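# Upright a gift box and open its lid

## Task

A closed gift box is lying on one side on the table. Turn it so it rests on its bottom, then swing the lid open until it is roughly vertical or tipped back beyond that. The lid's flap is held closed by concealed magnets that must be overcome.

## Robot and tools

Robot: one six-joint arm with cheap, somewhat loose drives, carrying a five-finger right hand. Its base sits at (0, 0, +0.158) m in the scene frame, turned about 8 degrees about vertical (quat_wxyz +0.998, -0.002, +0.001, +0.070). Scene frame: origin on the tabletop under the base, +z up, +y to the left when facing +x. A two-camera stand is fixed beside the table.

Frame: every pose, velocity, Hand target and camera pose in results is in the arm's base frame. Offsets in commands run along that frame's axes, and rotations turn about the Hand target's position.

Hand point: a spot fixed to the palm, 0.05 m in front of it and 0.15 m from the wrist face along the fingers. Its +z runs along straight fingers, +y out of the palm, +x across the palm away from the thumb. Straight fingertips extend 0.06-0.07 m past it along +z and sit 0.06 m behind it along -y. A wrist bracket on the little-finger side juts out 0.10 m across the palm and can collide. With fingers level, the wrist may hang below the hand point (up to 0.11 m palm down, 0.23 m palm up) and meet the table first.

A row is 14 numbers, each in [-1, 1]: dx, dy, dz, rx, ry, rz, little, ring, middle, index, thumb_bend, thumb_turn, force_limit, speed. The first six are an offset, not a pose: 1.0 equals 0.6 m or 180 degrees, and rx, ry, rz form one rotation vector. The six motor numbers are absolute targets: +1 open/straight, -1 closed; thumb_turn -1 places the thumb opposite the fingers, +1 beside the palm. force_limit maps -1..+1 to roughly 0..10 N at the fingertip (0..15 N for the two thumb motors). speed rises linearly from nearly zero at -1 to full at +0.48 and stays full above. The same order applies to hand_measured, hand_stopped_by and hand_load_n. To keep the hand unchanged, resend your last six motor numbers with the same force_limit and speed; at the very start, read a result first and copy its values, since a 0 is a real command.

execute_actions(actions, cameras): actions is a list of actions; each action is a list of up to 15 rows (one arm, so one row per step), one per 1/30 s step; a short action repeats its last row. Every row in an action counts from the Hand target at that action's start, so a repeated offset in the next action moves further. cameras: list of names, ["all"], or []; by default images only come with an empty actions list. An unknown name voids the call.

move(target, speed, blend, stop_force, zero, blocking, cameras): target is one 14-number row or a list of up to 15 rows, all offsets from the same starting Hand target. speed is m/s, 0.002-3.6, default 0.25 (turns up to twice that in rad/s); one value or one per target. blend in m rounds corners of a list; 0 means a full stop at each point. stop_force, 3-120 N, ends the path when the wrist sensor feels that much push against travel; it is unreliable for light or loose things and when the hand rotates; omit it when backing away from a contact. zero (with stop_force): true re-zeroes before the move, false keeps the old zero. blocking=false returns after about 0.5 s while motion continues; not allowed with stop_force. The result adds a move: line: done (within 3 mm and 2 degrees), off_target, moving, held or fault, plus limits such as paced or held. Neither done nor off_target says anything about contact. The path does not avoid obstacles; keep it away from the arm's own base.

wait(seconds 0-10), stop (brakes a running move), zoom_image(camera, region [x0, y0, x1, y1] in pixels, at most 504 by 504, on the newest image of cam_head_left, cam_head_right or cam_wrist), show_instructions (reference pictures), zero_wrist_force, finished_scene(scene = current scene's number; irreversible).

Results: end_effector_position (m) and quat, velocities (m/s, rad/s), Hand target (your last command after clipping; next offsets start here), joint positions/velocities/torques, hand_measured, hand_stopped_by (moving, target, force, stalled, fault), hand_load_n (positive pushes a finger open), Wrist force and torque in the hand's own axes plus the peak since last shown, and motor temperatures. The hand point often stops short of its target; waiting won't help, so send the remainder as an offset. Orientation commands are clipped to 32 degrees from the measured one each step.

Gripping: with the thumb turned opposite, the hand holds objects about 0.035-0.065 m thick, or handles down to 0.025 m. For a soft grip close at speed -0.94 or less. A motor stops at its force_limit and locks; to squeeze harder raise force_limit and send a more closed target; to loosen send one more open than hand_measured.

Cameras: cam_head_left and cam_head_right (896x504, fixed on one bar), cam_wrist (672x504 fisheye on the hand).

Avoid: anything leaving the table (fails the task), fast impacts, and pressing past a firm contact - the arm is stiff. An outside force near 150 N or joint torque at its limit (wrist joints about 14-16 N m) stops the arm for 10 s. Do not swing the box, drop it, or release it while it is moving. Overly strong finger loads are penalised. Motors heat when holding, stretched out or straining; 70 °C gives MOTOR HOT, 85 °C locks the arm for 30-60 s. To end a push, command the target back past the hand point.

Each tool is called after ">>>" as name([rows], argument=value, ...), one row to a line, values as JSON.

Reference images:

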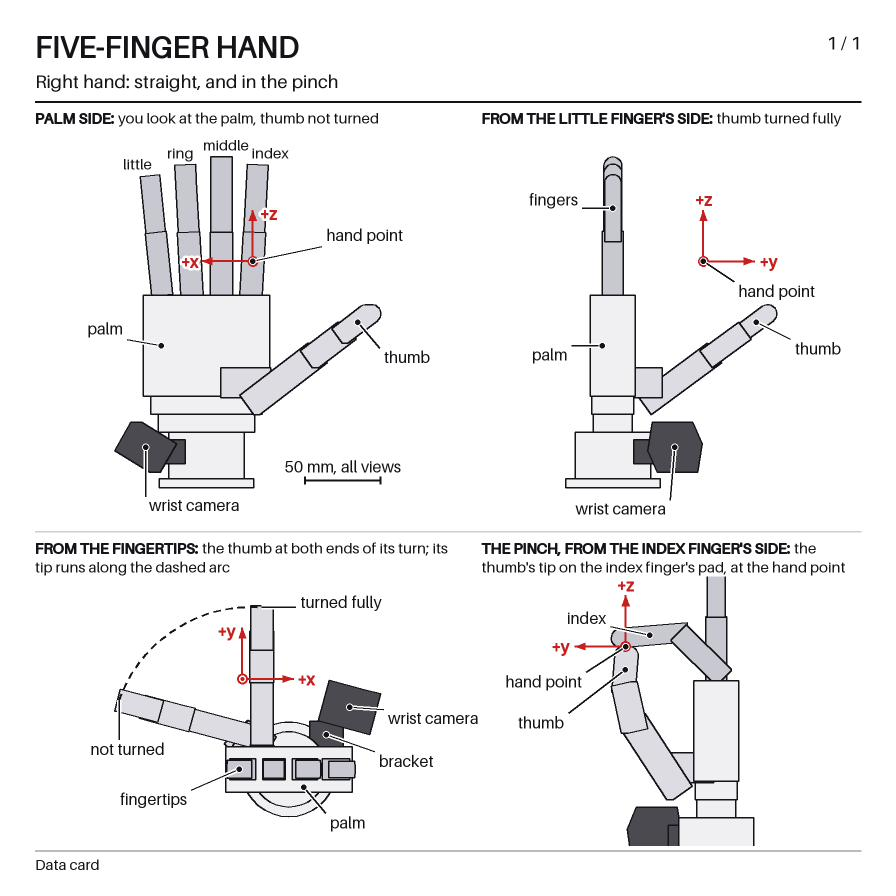

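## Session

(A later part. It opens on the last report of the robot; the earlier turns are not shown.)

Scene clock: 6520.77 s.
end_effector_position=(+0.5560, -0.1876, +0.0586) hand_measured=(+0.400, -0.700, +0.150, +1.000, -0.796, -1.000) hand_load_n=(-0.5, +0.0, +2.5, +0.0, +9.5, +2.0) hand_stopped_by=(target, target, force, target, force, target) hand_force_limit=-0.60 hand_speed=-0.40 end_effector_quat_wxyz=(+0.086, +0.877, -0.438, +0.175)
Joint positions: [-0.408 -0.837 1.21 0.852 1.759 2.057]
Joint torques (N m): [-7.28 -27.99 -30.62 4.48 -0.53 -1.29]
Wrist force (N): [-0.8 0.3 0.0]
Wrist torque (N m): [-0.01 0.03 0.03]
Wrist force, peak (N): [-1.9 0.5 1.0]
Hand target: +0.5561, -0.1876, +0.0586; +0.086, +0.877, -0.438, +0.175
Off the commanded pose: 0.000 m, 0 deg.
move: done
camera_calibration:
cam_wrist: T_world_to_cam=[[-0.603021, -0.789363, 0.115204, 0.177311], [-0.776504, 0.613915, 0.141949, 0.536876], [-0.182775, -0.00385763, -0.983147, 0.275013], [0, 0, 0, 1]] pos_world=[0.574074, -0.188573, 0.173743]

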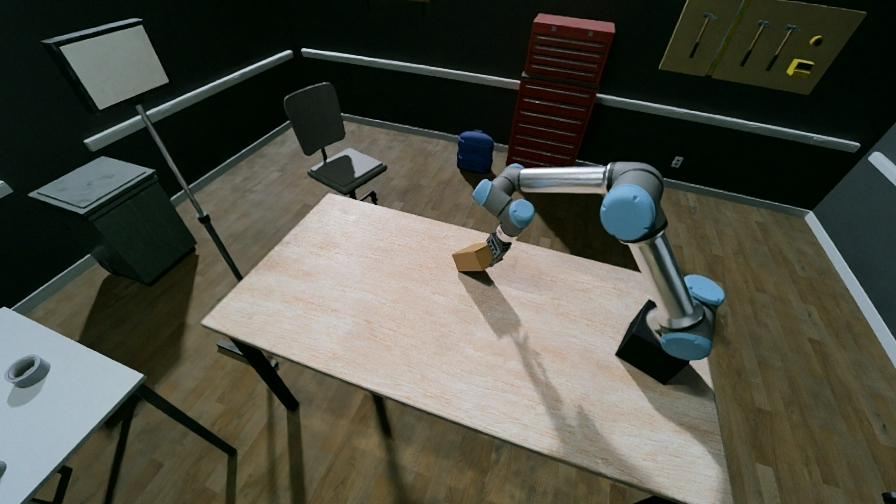

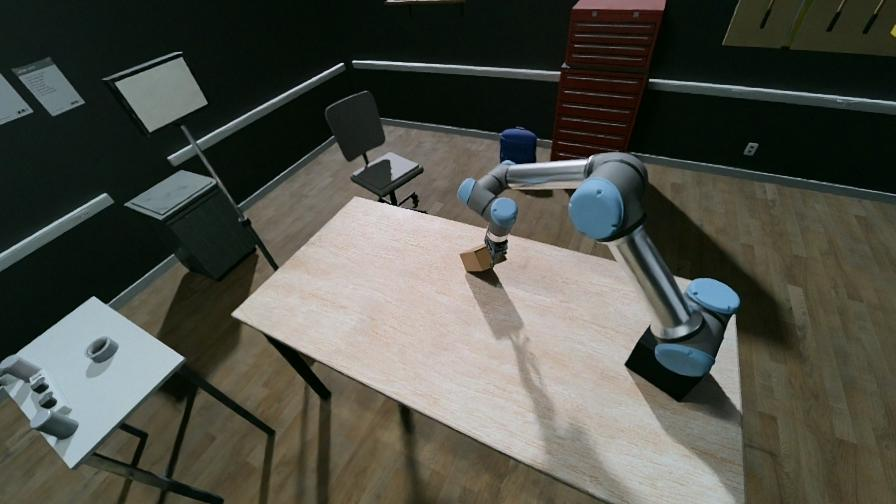

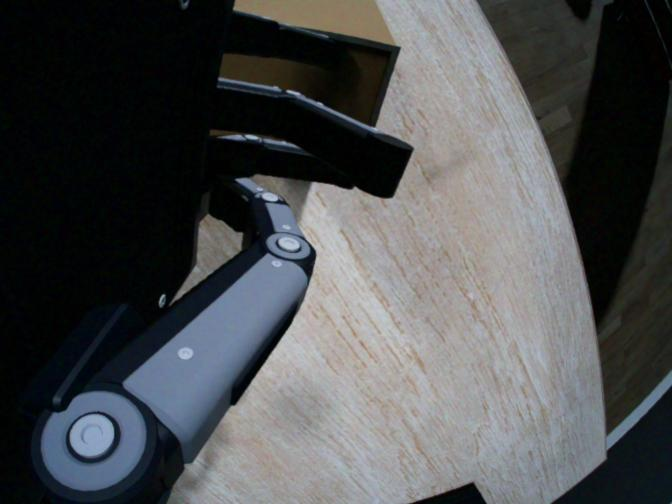

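>>> move([
  [0.0398,-0.0529,0.0342,0.0444,0.0334,0,0.4,-0.7,0.15,1,-1,-1,-0.6,-0.4],
  [0.0827,-0.1097,0.0580,0.0888,0.0669,0,0.4,-0.7,0.15,1,-1,-1,-0.6,-0.4],
  [0.1271,-0.1687,0.0675,0.1332,0.1003,0,0.4,-0.7,0.15,1,-1,-1,-0.6,-0.4],
], speed=0.06, blend=0.004, cameras=["cam_head_left","cam_head_right","cam_wrist"])

>>> zoom_image(camera="cam_head_left", region=[430, 180, 570, 285])

>>> zoom_image(camera="cam_head_right", region=[430, 180, 570, 285])

Scene clock: 6537.20 s.
end_effector_position=(+0.6308, -0.2881, +0.0987) hand_measured=(+0.306, -0.700, +0.150, +1.000, -0.796, -1.000) hand_load_n=(+0.0, +0.0, +3.0, +0.0, +9.5, +2.0) hand_stopped_by=(target, target, force, target, force, target) hand_force_limit=-0.60 hand_speed=-0.40 end_effector_quat_wxyz=(-0.036, +0.899, -0.429, +0.086)
Joint positions: [-0.587 -0.277 0.035 1.652 1.474 1.881]
Joint torques (N m): [-9.94 -75.99 -27.26 -2.13 -0.71 -1.37]
Wrist force (N): [-1.3 -0.7 -10.6]
Wrist torque (N m): [0.68 -0.24 -0.05]
Wrist force, peak (N): [-12.0 -7.9 -64.0]
Hand target: +0.6323, -0.2888, +0.0991; -0.030, +0.893, -0.446, -0.058
Off the commanded pose: 0.002 m, 17 deg.
elbow stopped short: the move would have taken joint 3 (elbow) straighter than the controller allows.
move: off_target
camera_calibration:
cam_wrist: T_world_to_cam=[[-0.550624, -0.829735, -0.0913965, 0.114019], [-0.797511, 0.490556, 0.351184, 0.608063], [-0.246555, 0.26626, -0.931835, 0.440679], [0, 0, 0, 1]] pos_world=[0.65637, -0.321018, 0.207519]

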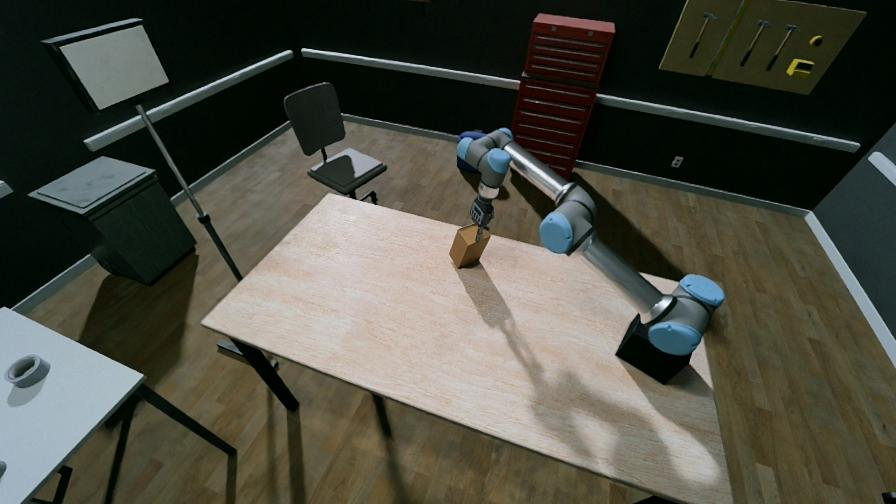

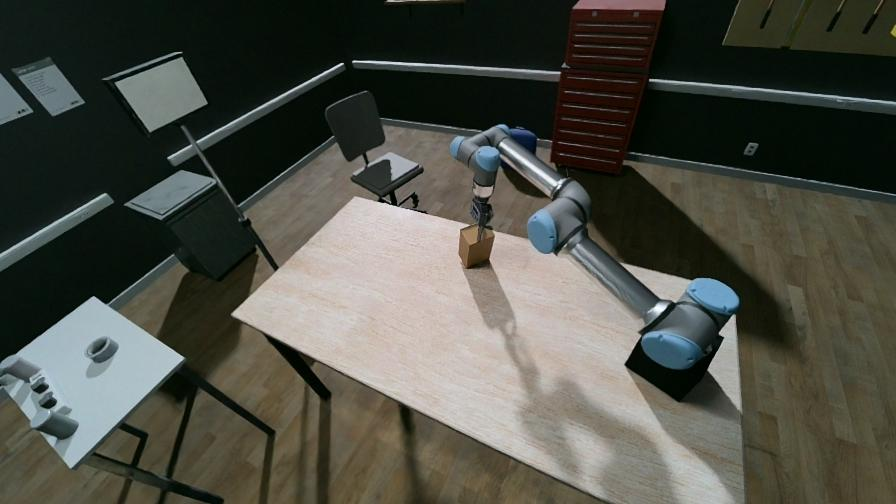

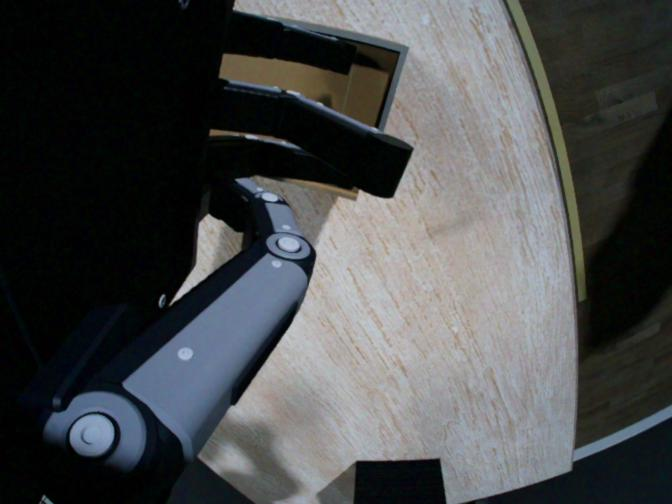

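Scaled by 3.600 from the camera's 896x504 image, which has a finer 1280x720 frame.

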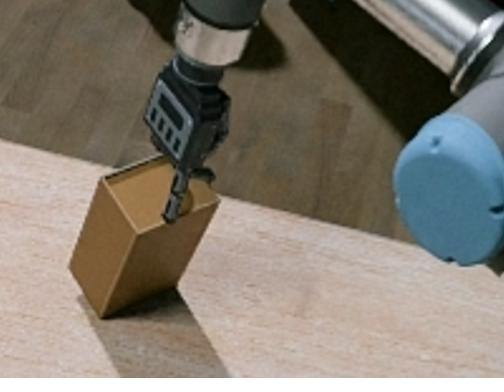

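Scaled by 3.600 from the camera's 896x504 image, which has a finer 1280x720 frame.

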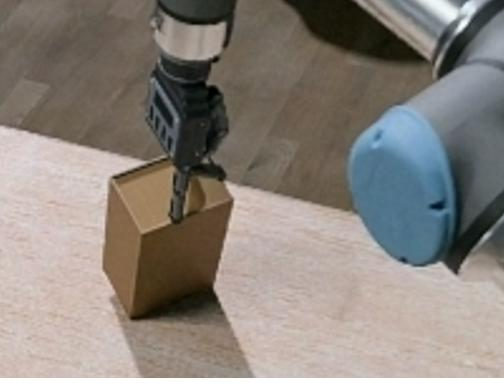

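>>> move([
  [-0.0023,0.0012,-0.0007,-0.0372,-0.0844,0.0083,0.4,-0.7,0.15,1,-1,-1,-0.6,-0.4],
  [0.0174,-0.0251,0.0062,-0.0822,-0.1172,0.0122,0.4,-0.7,0.15,1,-1,-1,-0.6,-0.4],
], speed=0.04, blend=0.003, cameras=["cam_head_left","cam_wrist"])

>>> zoom_image(camera="cam_head_left", region=[430, 180, 570, 285])

Scene clock: 6621.93 s.
end_effector_position=(+0.6428, -0.3039, +0.1029) hand_measured=(+0.306, -0.700, +0.150, +1.000, -0.796, -1.000) hand_load_n=(+0.0, +0.0, +2.5, +1.0, +10.0, +2.0) hand_stopped_by=(target, target, force, target, force, target) hand_force_limit=-0.60 hand_speed=-0.40 end_effector_quat_wxyz=(+0.005, +0.893, -0.420, +0.162)
Joint positions: [-0.574 -0.502 0.447 1.301 1.537 1.881]
Joint torques (N m): [4.53 -55.18 2.85 -2.25 3.92 -1.86]
Wrist force (N): [4.7 -8.2 -27.2]
Wrist torque (N m): [1.75 0.16 0.32]
Wrist force, peak (N): [4.7 -8.2 -27.2]
Hand target: +0.6428, -0.3039, +0.1029; +0.005, +0.893, -0.420, +0.162
Off the commanded pose: 0.000 m, 0 deg.
elbow stopped short: the move would have taken joint 3 (elbow) straighter than the controller allows.
move: done; blend cut to 0.0005 m at target 1
camera_calibration:
cam_wrist: T_world_to_cam=[[-0.545722, -0.837394, -0.0309715, 0.0962759], [-0.824961, 0.530399, 0.195234, 0.669567], [-0.14706, 0.132094, -0.980268, 0.351919], [0, 0, 0, 1]] pos_world=[0.65666, -0.321003, 0.217234]
Images, in order (width x height): cam_head_left 896x504, cam_wrist 672x504.

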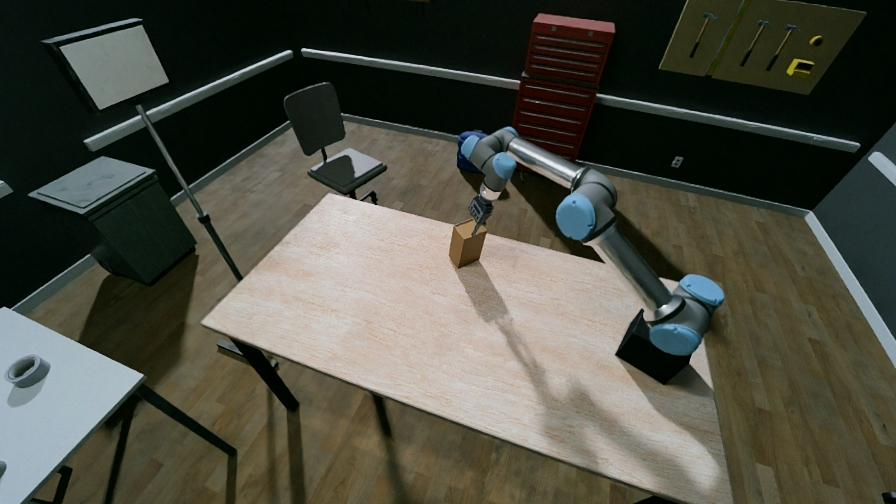

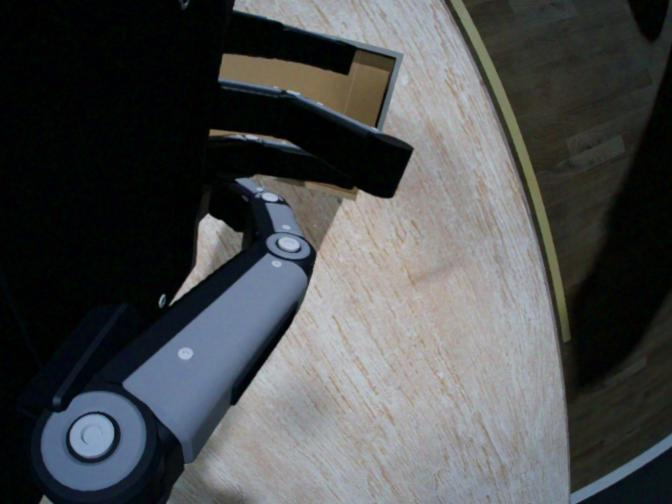

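Scaled by 3.600 from the camera's 896x504 image, which has a finer 1280x720 frame.

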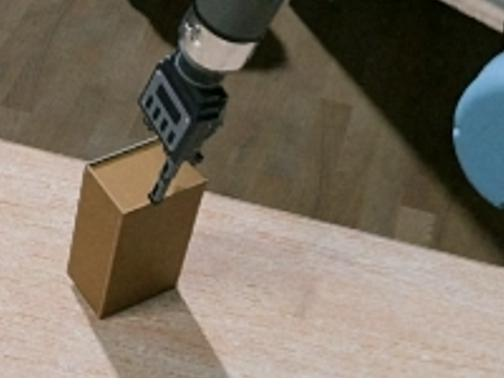

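>>> move(target=[0,0,0.006,0,0,0,0.4,-0.7,0.15,1,-1,-1,-0.6,-0.4], speed=0.01, cameras=["cam_head_left","cam_head_right"])

>>> zoom_image(camera="cam_head_left", region=[440, 200, 510, 280])

>>> zoom_image(camera="cam_head_right", region=[440, 200, 510, 280])

Scene clock: 6635.70 s.
end_effector_position=(+0.6427, -0.3039, +0.1064) hand_measured=(+0.306, -0.700, +0.150, +1.000, -0.796, -1.000) hand_load_n=(+0.0, +0.0, +2.5, -0.5, +9.5, +2.0) hand_stopped_by=(target, target, force, target, force, target) hand_force_limit=-0.60 hand_speed=-0.40 end_effector_quat_wxyz=(+0.005, +0.893, -0.420, +0.162)
Joint positions: [-0.574 -0.501 0.437 1.311 1.537 1.881]
Joint torques (N m): [3.05 -32.74 -31.31 5.06 -0.62 -0.81]
Wrist force (N): [1.1 1.3 -1.7]
Wrist torque (N m): [0.14 -0.02 0.13]
Wrist force, peak (N): [4.7 -8.7 -27.2]
Hand target: +0.6428, -0.3039, +0.1065; +0.005, +0.893, -0.420, +0.162
Off the commanded pose: 0.000 m, 0 deg.
move: done
Images, in order (width x height): cam_head_left 896x504, cam_head_right 896x504.

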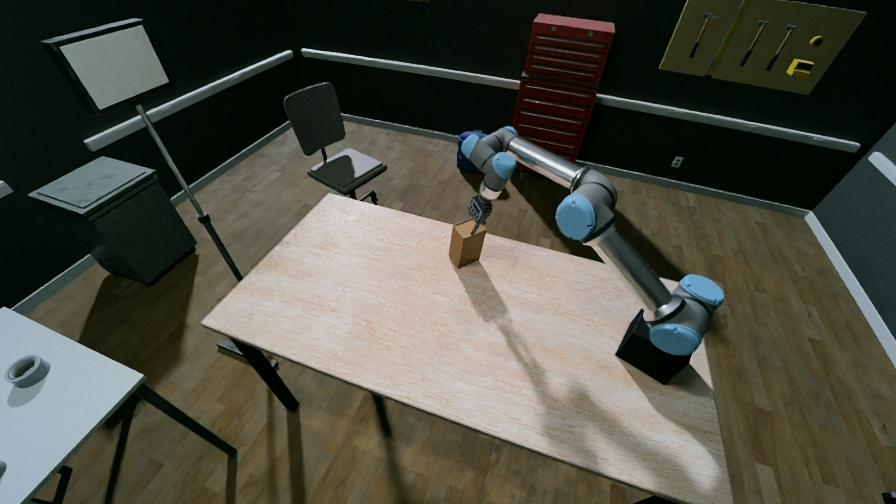

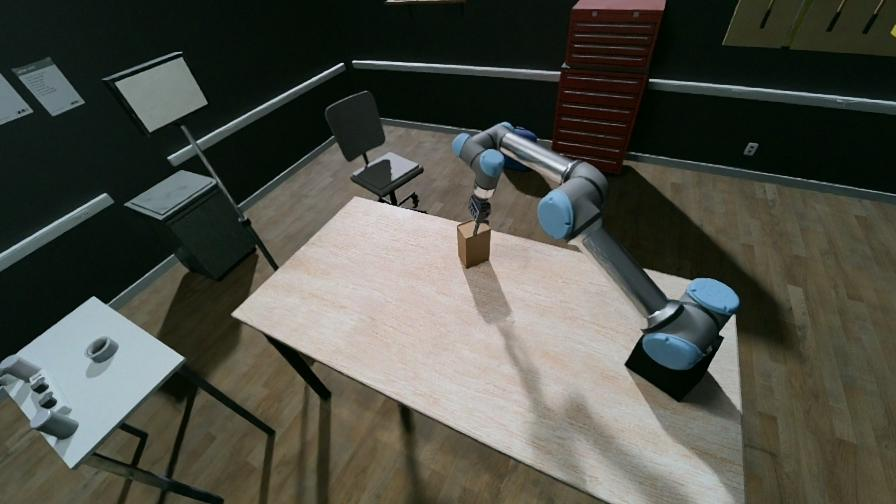

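Scaled by 6.300 from the camera's 896x504 image, which has a finer 1280x720 frame.

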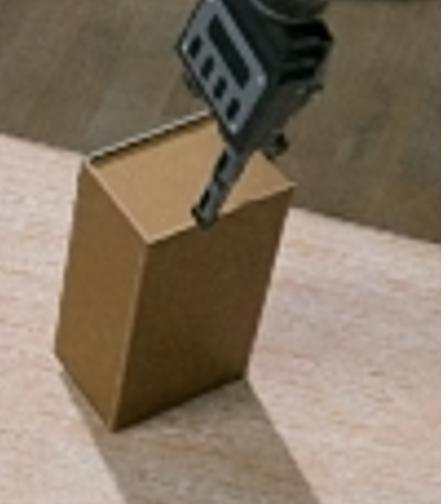

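Scaled by 6.300 from the camera's 896x504 image, which has a finer 1280x720 frame.

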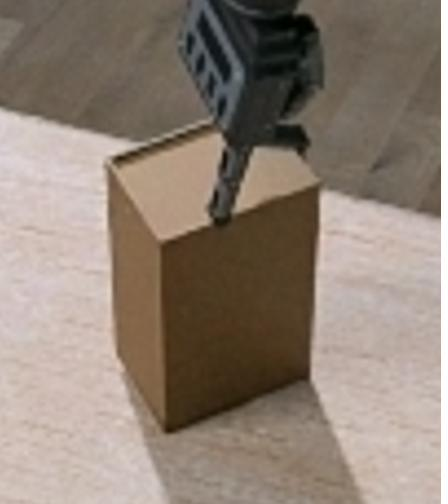

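>>> move([
  [0,0,0.04,0,0,0,0.4,-0.7,0.15,1,-1,-1,-0.6,-0.4],
  [-0.038,0.0732,0.139,0.0765,-0.2398,-0.434,0.4,-0.7,0.15,1,-1,-1,-0.6,-0.4],
], speed=0.15, blend=0.01)

>>> move(target=[0,0,0,0,0,0,0.8,0.8,0.8,0.8,1,-1,-0.6,-0.4], cameras=["all"])

Scene clock: 6721.43 s.
end_effector_position=(+0.6200, -0.2600, +0.1899) hand_measured=(+0.306, -0.700, +0.150, +1.000, -0.796, -1.000) hand_load_n=(+0.0, +0.0, +2.5, +0.0, +9.5, +2.0) hand_stopped_by=(target, target, force, target, force, target) hand_force_limit=-0.60 hand_speed=-0.40 end_effector_quat_wxyz=(+0.136, -0.318, +0.863, -0.369)
Joint positions: [-0.583 -1.078 1.232 0.629 1.774 3.339]
Joint torques (N m): [7.46 -61.48 -2.48 -1.9 1.8 1.75]
Wrist force (N): [0.6 1.2 0.3]
Wrist torque (N m): [0.08 -0.13 -0.02]
Wrist force, peak (N): [0.8 1.4 -1.7]
Hand target: +0.6200, -0.2599, +0.1899; +0.136, -0.318, +0.863, -0.369
Off the commanded pose: 0.000 m, 0 deg.
move: done

Scene clock: 6723.83 s.
end_effector_position=(+0.6200, -0.2599, +0.1899) hand_measured=(+0.800, +0.800, +0.800, +0.800, +1.000, -1.000) hand_load_n=(+0.0, +0.0, +0.0, -0.5, +0.0, +0.0) hand_stopped_by=(target, target, target, target, target, target) hand_force_limit=-0.60 hand_speed=-0.40 end_effector_quat_wxyz=(+0.136, -0.318, +0.863, -0.369)
Joint positions: [-0.583 -1.078 1.232 0.629 1.774 3.34]
Joint torques (N m): [5.9 -59.61 -4.84 -1.21 -0.07 1.53]
Wrist force (N): [0.7 1.3 0.4]
Wrist torque (N m): [0.10 -0.13 -0.01]
Wrist force, peak (N): [0.8 1.8 0.1]
Hand target: +0.6200, -0.2599, +0.1899; +0.136, -0.318, +0.863, -0.369
Off the commanded pose: 0.000 m, 0 deg.
move: done
camera_calibration:
cam_wrist: T_world_to_cam=[[-0.653955, 0.316061, -0.687349, 0.61482], [0.285932, 0.944418, 0.162227, 0.0356922], [0.700419, -0.0904458, -0.707978, -0.206819], [0, 0, 0, 1]] pos_world=[0.536719, -0.246735, 0.270382]

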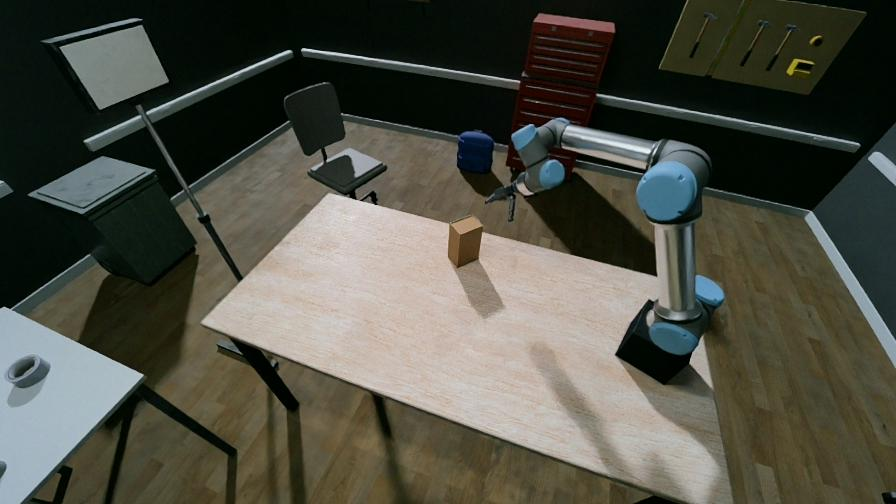

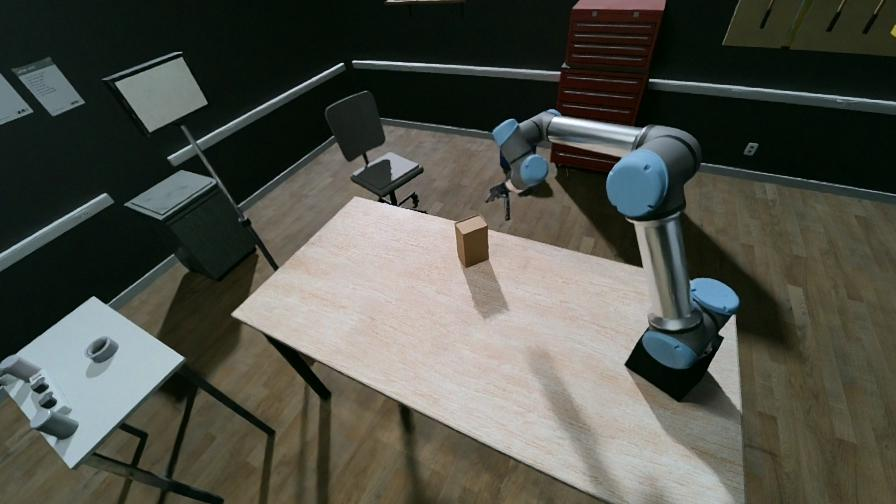

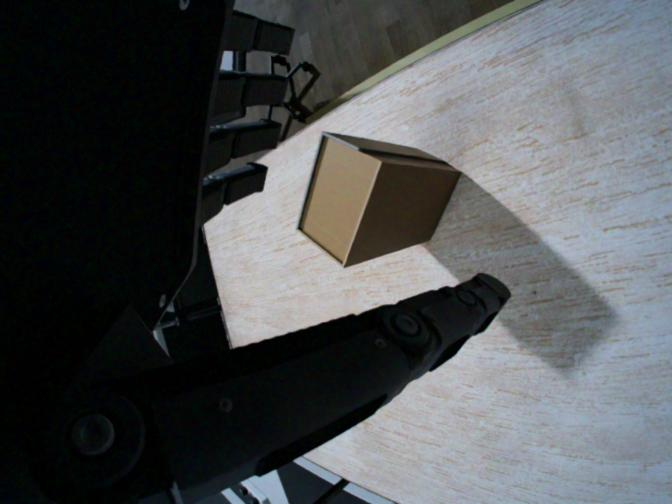

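>>> zoom_image(camera="cam_wrist", region=[270, 110, 480, 280])

Scaled by 2.400 from the camera's 672x504 image, which has a finer 960x720 frame.

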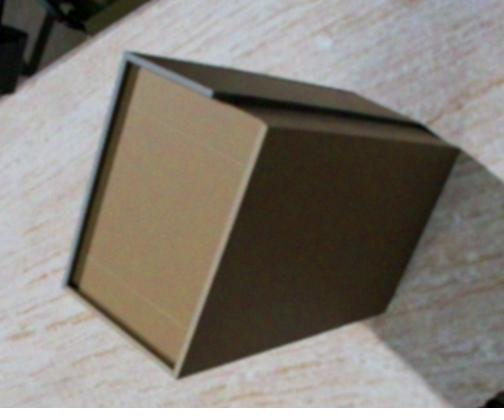

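>>> move(target=[0.196,-0.0883,-0.158,0,0,0,0.8,0.8,0.8,0.8,1,-1,-0.6,-0.4], speed=0.12, cameras=["cam_head_left","cam_wrist"])

>>> zoom_image(camera="cam_head_left", region=[430, 170, 530, 275])

Scene clock: 6782.63 s.
end_effector_position=(+0.7375, -0.3129, +0.0951) hand_measured=(+0.800, +0.800, +0.800, +0.800, +1.000, -1.000) hand_load_n=(+0.0, +0.0, +0.0, +0.0, +0.0, +0.0) hand_stopped_by=(target, target, target, target, target, target) hand_force_limit=-0.60 hand_speed=-0.40 end_effector_quat_wxyz=(+0.136, -0.318, +0.863, -0.369)
Joint positions: [-0.551 -0.677 0.796 0.668 1.796 3.362]
Joint torques (N m): [7.65 -33.6 -35.01 3.69 1.64 1.53]
Wrist force (N): [0.6 1.8 0.3]
Wrist torque (N m): [0.17 -0.12 -0.01]
Wrist force, peak (N): [1.0 1.9 -0.3]
Hand target: +0.7376, -0.3129, +0.0951; +0.136, -0.318, +0.863, -0.369
Off the commanded pose: 0.000 m, 0 deg.
move: done
camera_calibration:
cam_wrist: T_world_to_cam=[[-0.653972, 0.315999, -0.687361, 0.643311], [0.28589, 0.944438, 0.162182, 0.0675419], [0.700419, -0.0904465, -0.707978, -0.361099], [0, 0, 0, 1]] pos_world=[0.654319, -0.299735, 0.175582]
Images, in order (width x height): cam_head_left 896x504, cam_wrist 672x504.

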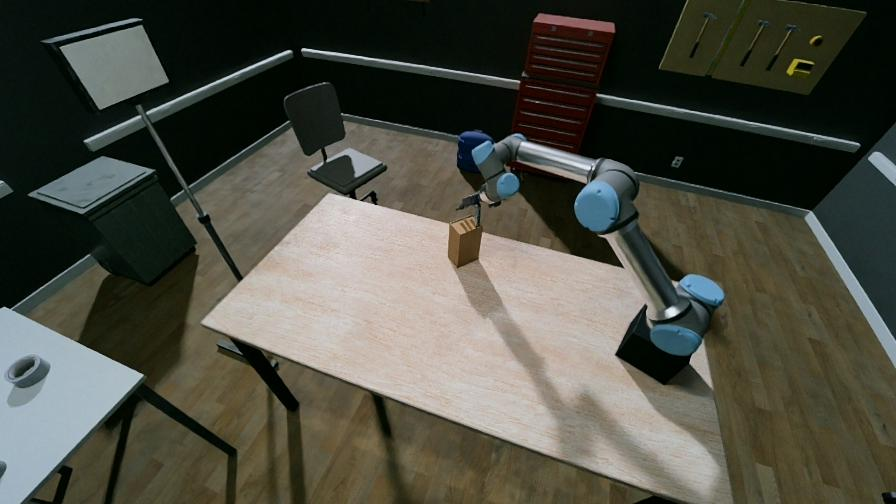

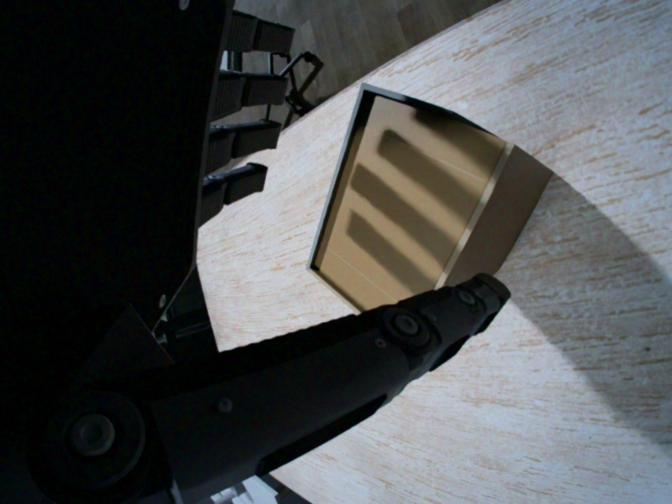

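Scaled by 4.800 from the camera's 896x504 image, which has a finer 1280x720 frame.

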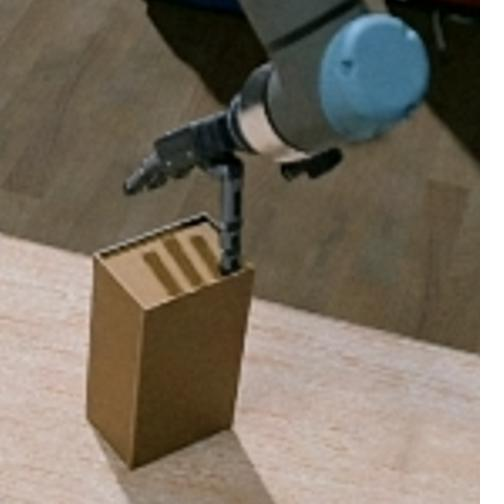

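>>> move(target=[0,0,-0.0955,0,0,0,0.8,0.8,0.8,0.8,1,-1,-0.6,-0.4], speed=0.03, stop_force=5, cameras=["cam_head_left","cam_wrist"])

>>> zoom_image(camera="cam_head_left", region=[430, 170, 530, 275])

Scene clock: 6806.30 s.
end_effector_position=(+0.7376, -0.3129, +0.0378) hand_measured=(+0.800, +0.800, +0.800, +0.800, +1.000, -1.000) hand_load_n=(+0.0, +0.0, +0.0, +0.0, +0.0, +0.0) hand_stopped_by=(target, target, target, target, target, target) hand_force_limit=-0.60 hand_speed=-0.40 end_effector_quat_wxyz=(+0.136, -0.318, +0.863, -0.369)
Joint positions: [-0.551 -0.644 0.884 0.547 1.796 3.362]
Joint torques (N m): [4.89 -31.37 -2.89 -1.85 0.01 0.13]
Wrist force (N): [0.7 1.5 0.1]
Wrist torque (N m): [0.12 -0.13 -0.01]
Wrist force, peak (N): [0.7 2.0 0.2]
Hand target: +0.7376, -0.3129, +0.0378; +0.136, -0.318, +0.863, -0.369
Off the commanded pose: 0.000 m, 0 deg.
move: done
camera_calibration:
cam_wrist: T_world_to_cam=[[-0.653932, 0.316059, -0.687371, 0.603918], [0.285999, 0.944409, 0.162161, 0.0767569], [0.700412, -0.0905452, -0.707972, -0.401692], [0, 0, 0, 1]] pos_world=[0.654319, -0.299735, 0.118282]
Images, in order (width x height): cam_head_left 896x504, cam_wrist 672x504.

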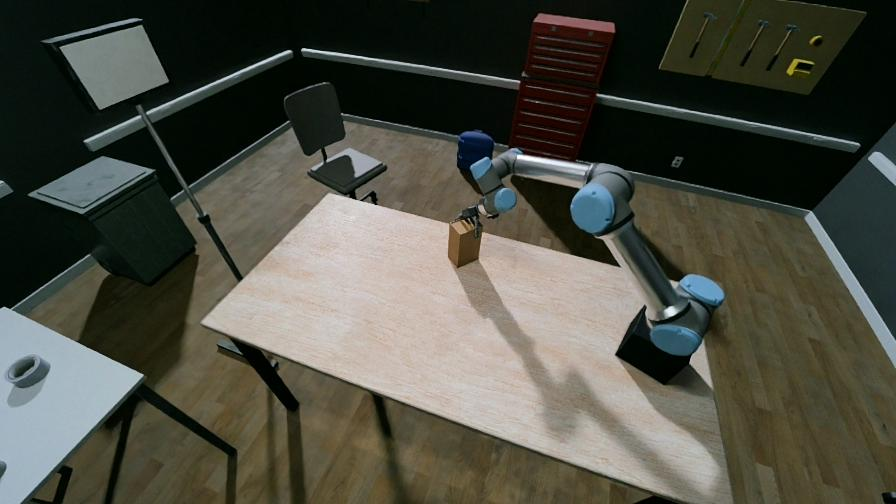

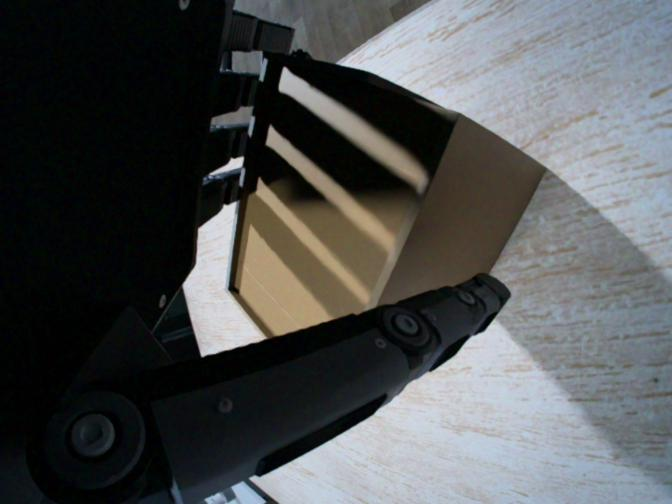

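Scaled by 4.800 from the camera's 896x504 image, which has a finer 1280x720 frame.

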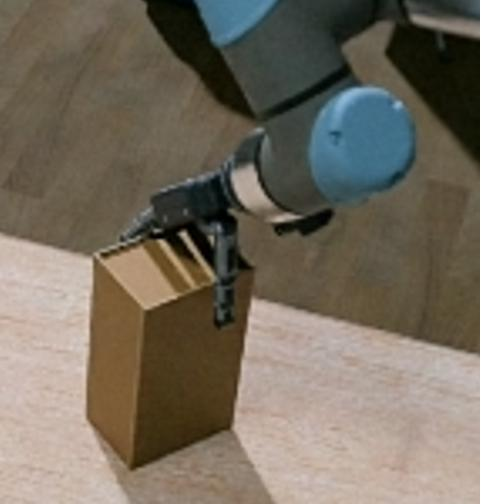

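>>> move(target=[0,0,0,0,0,0,0.8,0.8,0.4,0.4,0.65,-1,-0.3,-0.85], cameras=["cam_head_left","cam_wrist"])

>>> zoom_image(camera="cam_head_left", region=[430, 170, 530, 275])

Scene clock: 6812.17 s.
end_effector_position=(+0.7376, -0.3129, +0.0378) hand_measured=(+0.800, +0.800, +0.482, +0.454, +0.840, -1.000) hand_load_n=(+0.0, +0.0, +1.5, +4.0, +9.0, +0.0) hand_stopped_by=(target, target, force, force, force, target) hand_force_limit=-0.30 hand_speed=-0.85 end_effector_quat_wxyz=(+0.136, -0.318, +0.863, -0.369)
Joint positions: [-0.551 -0.644 0.884 0.547 1.796 3.362]
Joint torques (N m): [-2.57 -31.58 -3.05 1.82 -0.07 -0.52]
Wrist force (N): [0.1 0.5 0.3]
Wrist torque (N m): [0.09 -0.11 -0.04]
Wrist force, peak (N): [0.9 -2.7 -0.4]
Hand target: +0.7376, -0.3129, +0.0378; +0.136, -0.318, +0.863, -0.369
Off the commanded pose: 0.000 m, 0 deg.
move: done
camera_calibration:
cam_wrist: T_world_to_cam=[[-0.653972, 0.315999, -0.687361, 0.603925], [0.28589, 0.944438, 0.162182, 0.076835], [0.700419, -0.0904465, -0.707978, -0.401667], [0, 0, 0, 1]] pos_world=[0.654319, -0.299735, 0.118282]
Images, in order (width x height): cam_head_left 896x504, cam_wrist 672x504.

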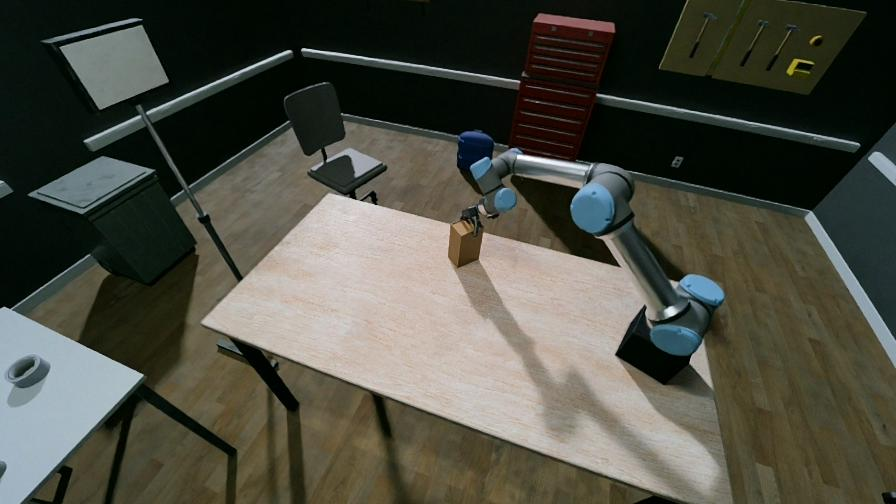

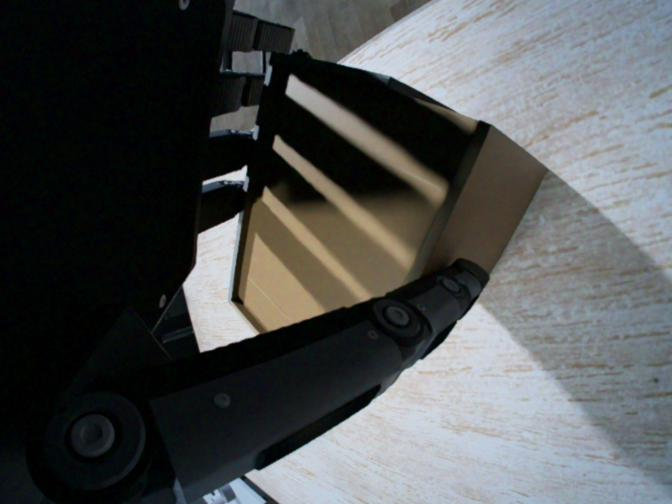

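Scaled by 4.800 from the camera's 896x504 image, which has a finer 1280x720 frame.

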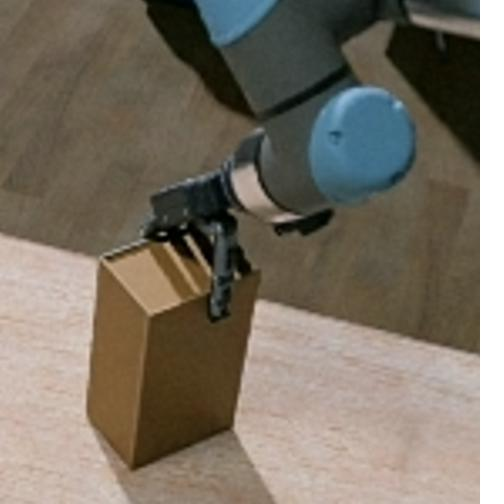

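>>> move([
  [0,0,0.03,0,0,0,0.8,0.8,0.4,0.4,0.65,-1,-0.3,-0.85],
  [-0.43,0.2715,0.03,0,0,0,0.8,0.8,0.4,0.4,0.65,-1,-0.3,-0.85],
], speed=[0.04,0.1], blend=[0.003,0], cameras=["cam_head_left","cam_wrist"])

>>> zoom_image(camera="cam_head_left", region=[440, 210, 580, 320])

Scene clock: 6823.50 s.
end_effector_position=(+0.4796, -0.1500, +0.0558) hand_measured=(+0.800, +0.800, +0.482, +0.454, +0.840, -1.000) hand_load_n=(+0.0, +0.0, +1.5, +4.0, +9.5, -0.5) hand_stopped_by=(target, target, force, force, force, target) hand_force_limit=-0.30 hand_speed=-0.85 end_effector_quat_wxyz=(+0.136, -0.318, +0.863, -0.369)
Joint positions: [-0.54 -1.329 1.965 0.154 1.804 3.37]
Joint torques (N m): [-4.83 -42.33 -1.51 -2.11 -0.45 -0.6]
Wrist force (N): [0.2 4.8 2.4]
Wrist torque (N m): [0.27 -0.06 -0.01]
Wrist force, peak (N): [1.0 5.6 2.2]
Hand target: +0.4796, -0.1500, +0.0558; +0.136, -0.318, +0.863, -0.369
Off the commanded pose: 0.000 m, 0 deg.
move: done
camera_calibration:
cam_wrist: T_world_to_cam=[[-0.653972, 0.315999, -0.687361, 0.396162], [0.28589, 0.944438, 0.162182, -0.00620241], [0.700419, -0.0904465, -0.707978, -0.193551], [0, 0, 0, 1]] pos_world=[0.396419, -0.136835, 0.136282]
Images, in order (width x height): cam_head_left 896x504, cam_wrist 672x504.

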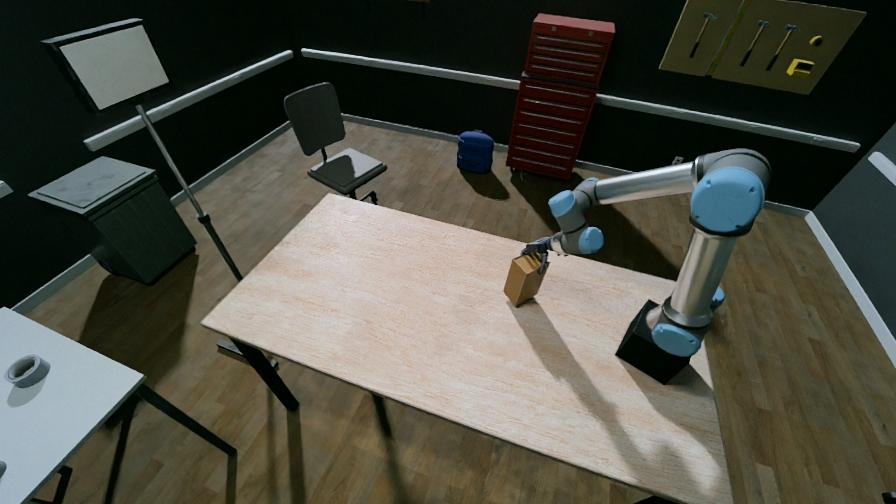

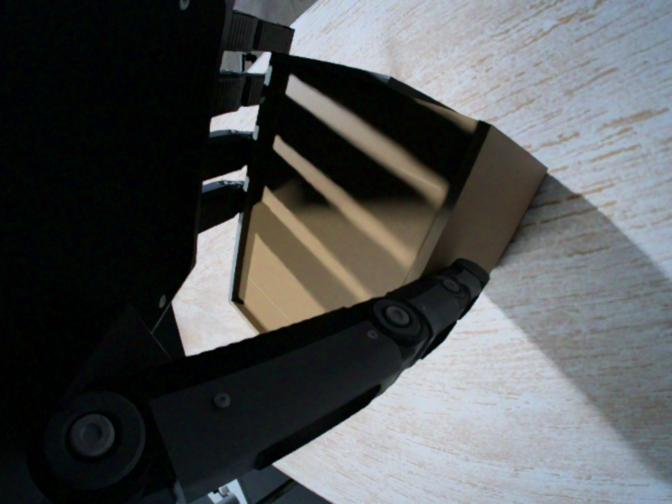

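Scaled by 3.600 from the camera's 896x504 image, which has a finer 1280x720 frame.

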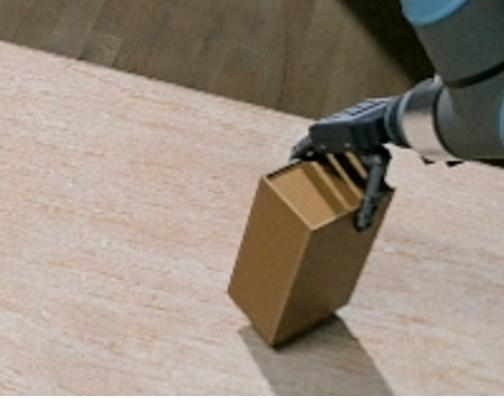

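>>> move(target=[0,0,-0.05,0,0,0,0.8,0.8,0.4,0.4,0.65,-1,-0.3,-0.85], speed=0.01, stop_force=3)

>>> move(target=[0,0,0,0,0,0,0.8,0.8,0.8,0.8,1,-1,-0.3,-0.85], cameras=["cam_head_left","cam_wrist"])

>>> zoom_image(camera="cam_head_left", region=[440, 210, 580, 320])

Scene clock: 6834.93 s.
end_effector_position=(+0.4795, -0.1500, +0.0331) hand_measured=(+0.800, +0.800, +0.482, +0.454, +0.840, -1.000) hand_load_n=(+0.0, +0.0, +1.5, +4.0, +9.0, +0.0) hand_stopped_by=(target, target, force, force, force, target) hand_force_limit=-0.30 hand_speed=-0.85 end_effector_quat_wxyz=(+0.136, -0.318, +0.863, -0.369)
Joint positions: [-0.54 -1.293 1.99 0.093 1.804 3.37]
Joint torques (N m): [-6.03 -42.24 -27.71 3.53 -0.21 -0.13]
Wrist force (N): [0.9 0.1 -0.3]
Wrist torque (N m): [0.06 -0.08 -0.04]
Wrist force, peak (N): [1.9 -6.0 -4.2]
Hand target: +0.4795, -0.1500, +0.0331; +0.136, -0.318, +0.863, -0.369 (not the last commanded pose)
Off the commanded pose: 0.007 m, 0 deg.
move: contact

Scene clock: 6836.03 s.
end_effector_position=(+0.4795, -0.1500, +0.0331) hand_measured=(+0.800, +0.800, +0.800, +0.800, +1.000, -1.000) hand_load_n=(+0.0, +0.0, -0.5, +0.0, +0.0, +0.0) hand_stopped_by=(target, target, target, target, target, target) hand_force_limit=-0.30 hand_speed=-0.85 end_effector_quat_wxyz=(+0.136, -0.318, +0.863, -0.369)
Joint positions: [-0.54 -1.293 1.99 0.093 1.804 3.37]
Joint torques (N m): [-5.12 -42.97 -26.73 2 -0.34 -0.27]
Wrist force (N): [0.6 1.5 0.1]
Wrist torque (N m): [0.14 -0.11 -0.02]
Wrist force, peak (N): [0.5 2.2 0.5]
Hand target: +0.4795, -0.1500, +0.0331; +0.136, -0.318, +0.863, -0.369
Off the commanded pose: 0.000 m, 0 deg.
move: done
camera_calibration:
cam_wrist: T_world_to_cam=[[-0.653955, 0.316061, -0.687349, 0.380493], [0.285932, 0.944418, 0.162227, -0.00251722], [0.700419, -0.0904458, -0.707978, -0.209552], [0, 0, 0, 1]] pos_world=[0.396319, -0.136835, 0.113582]
Images, in order (width x height): cam_head_left 896x504, cam_wrist 672x504.

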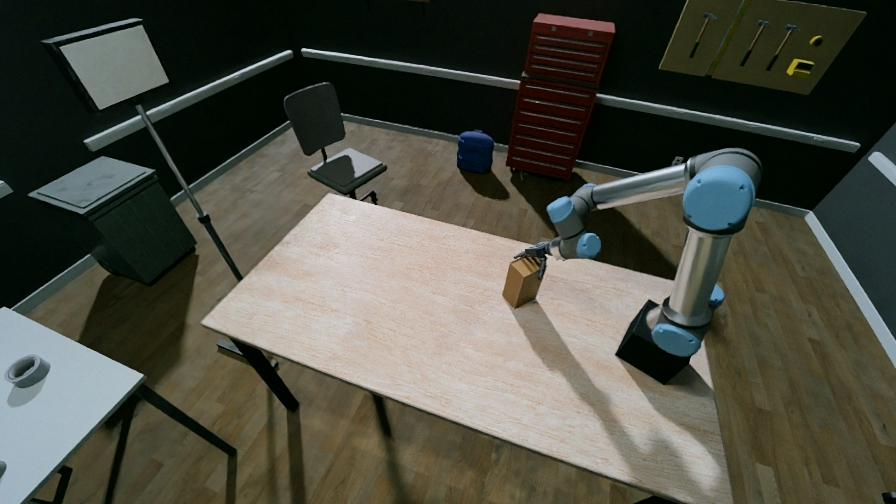

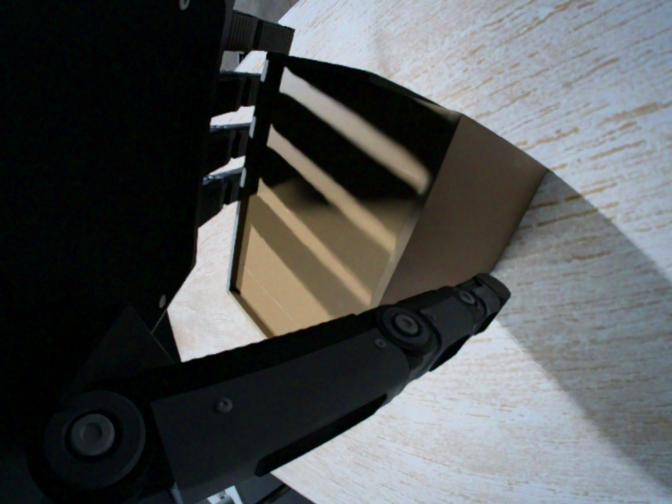

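Scaled by 3.600 from the camera's 896x504 image, which has a finer 1280x720 frame.

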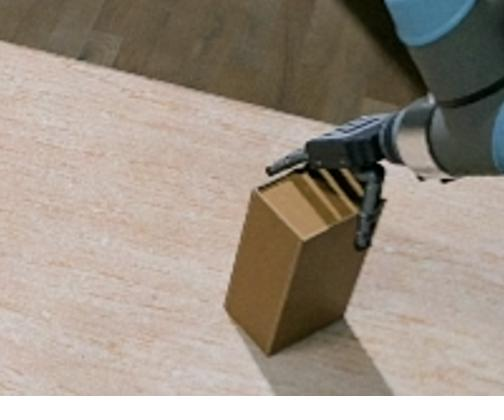

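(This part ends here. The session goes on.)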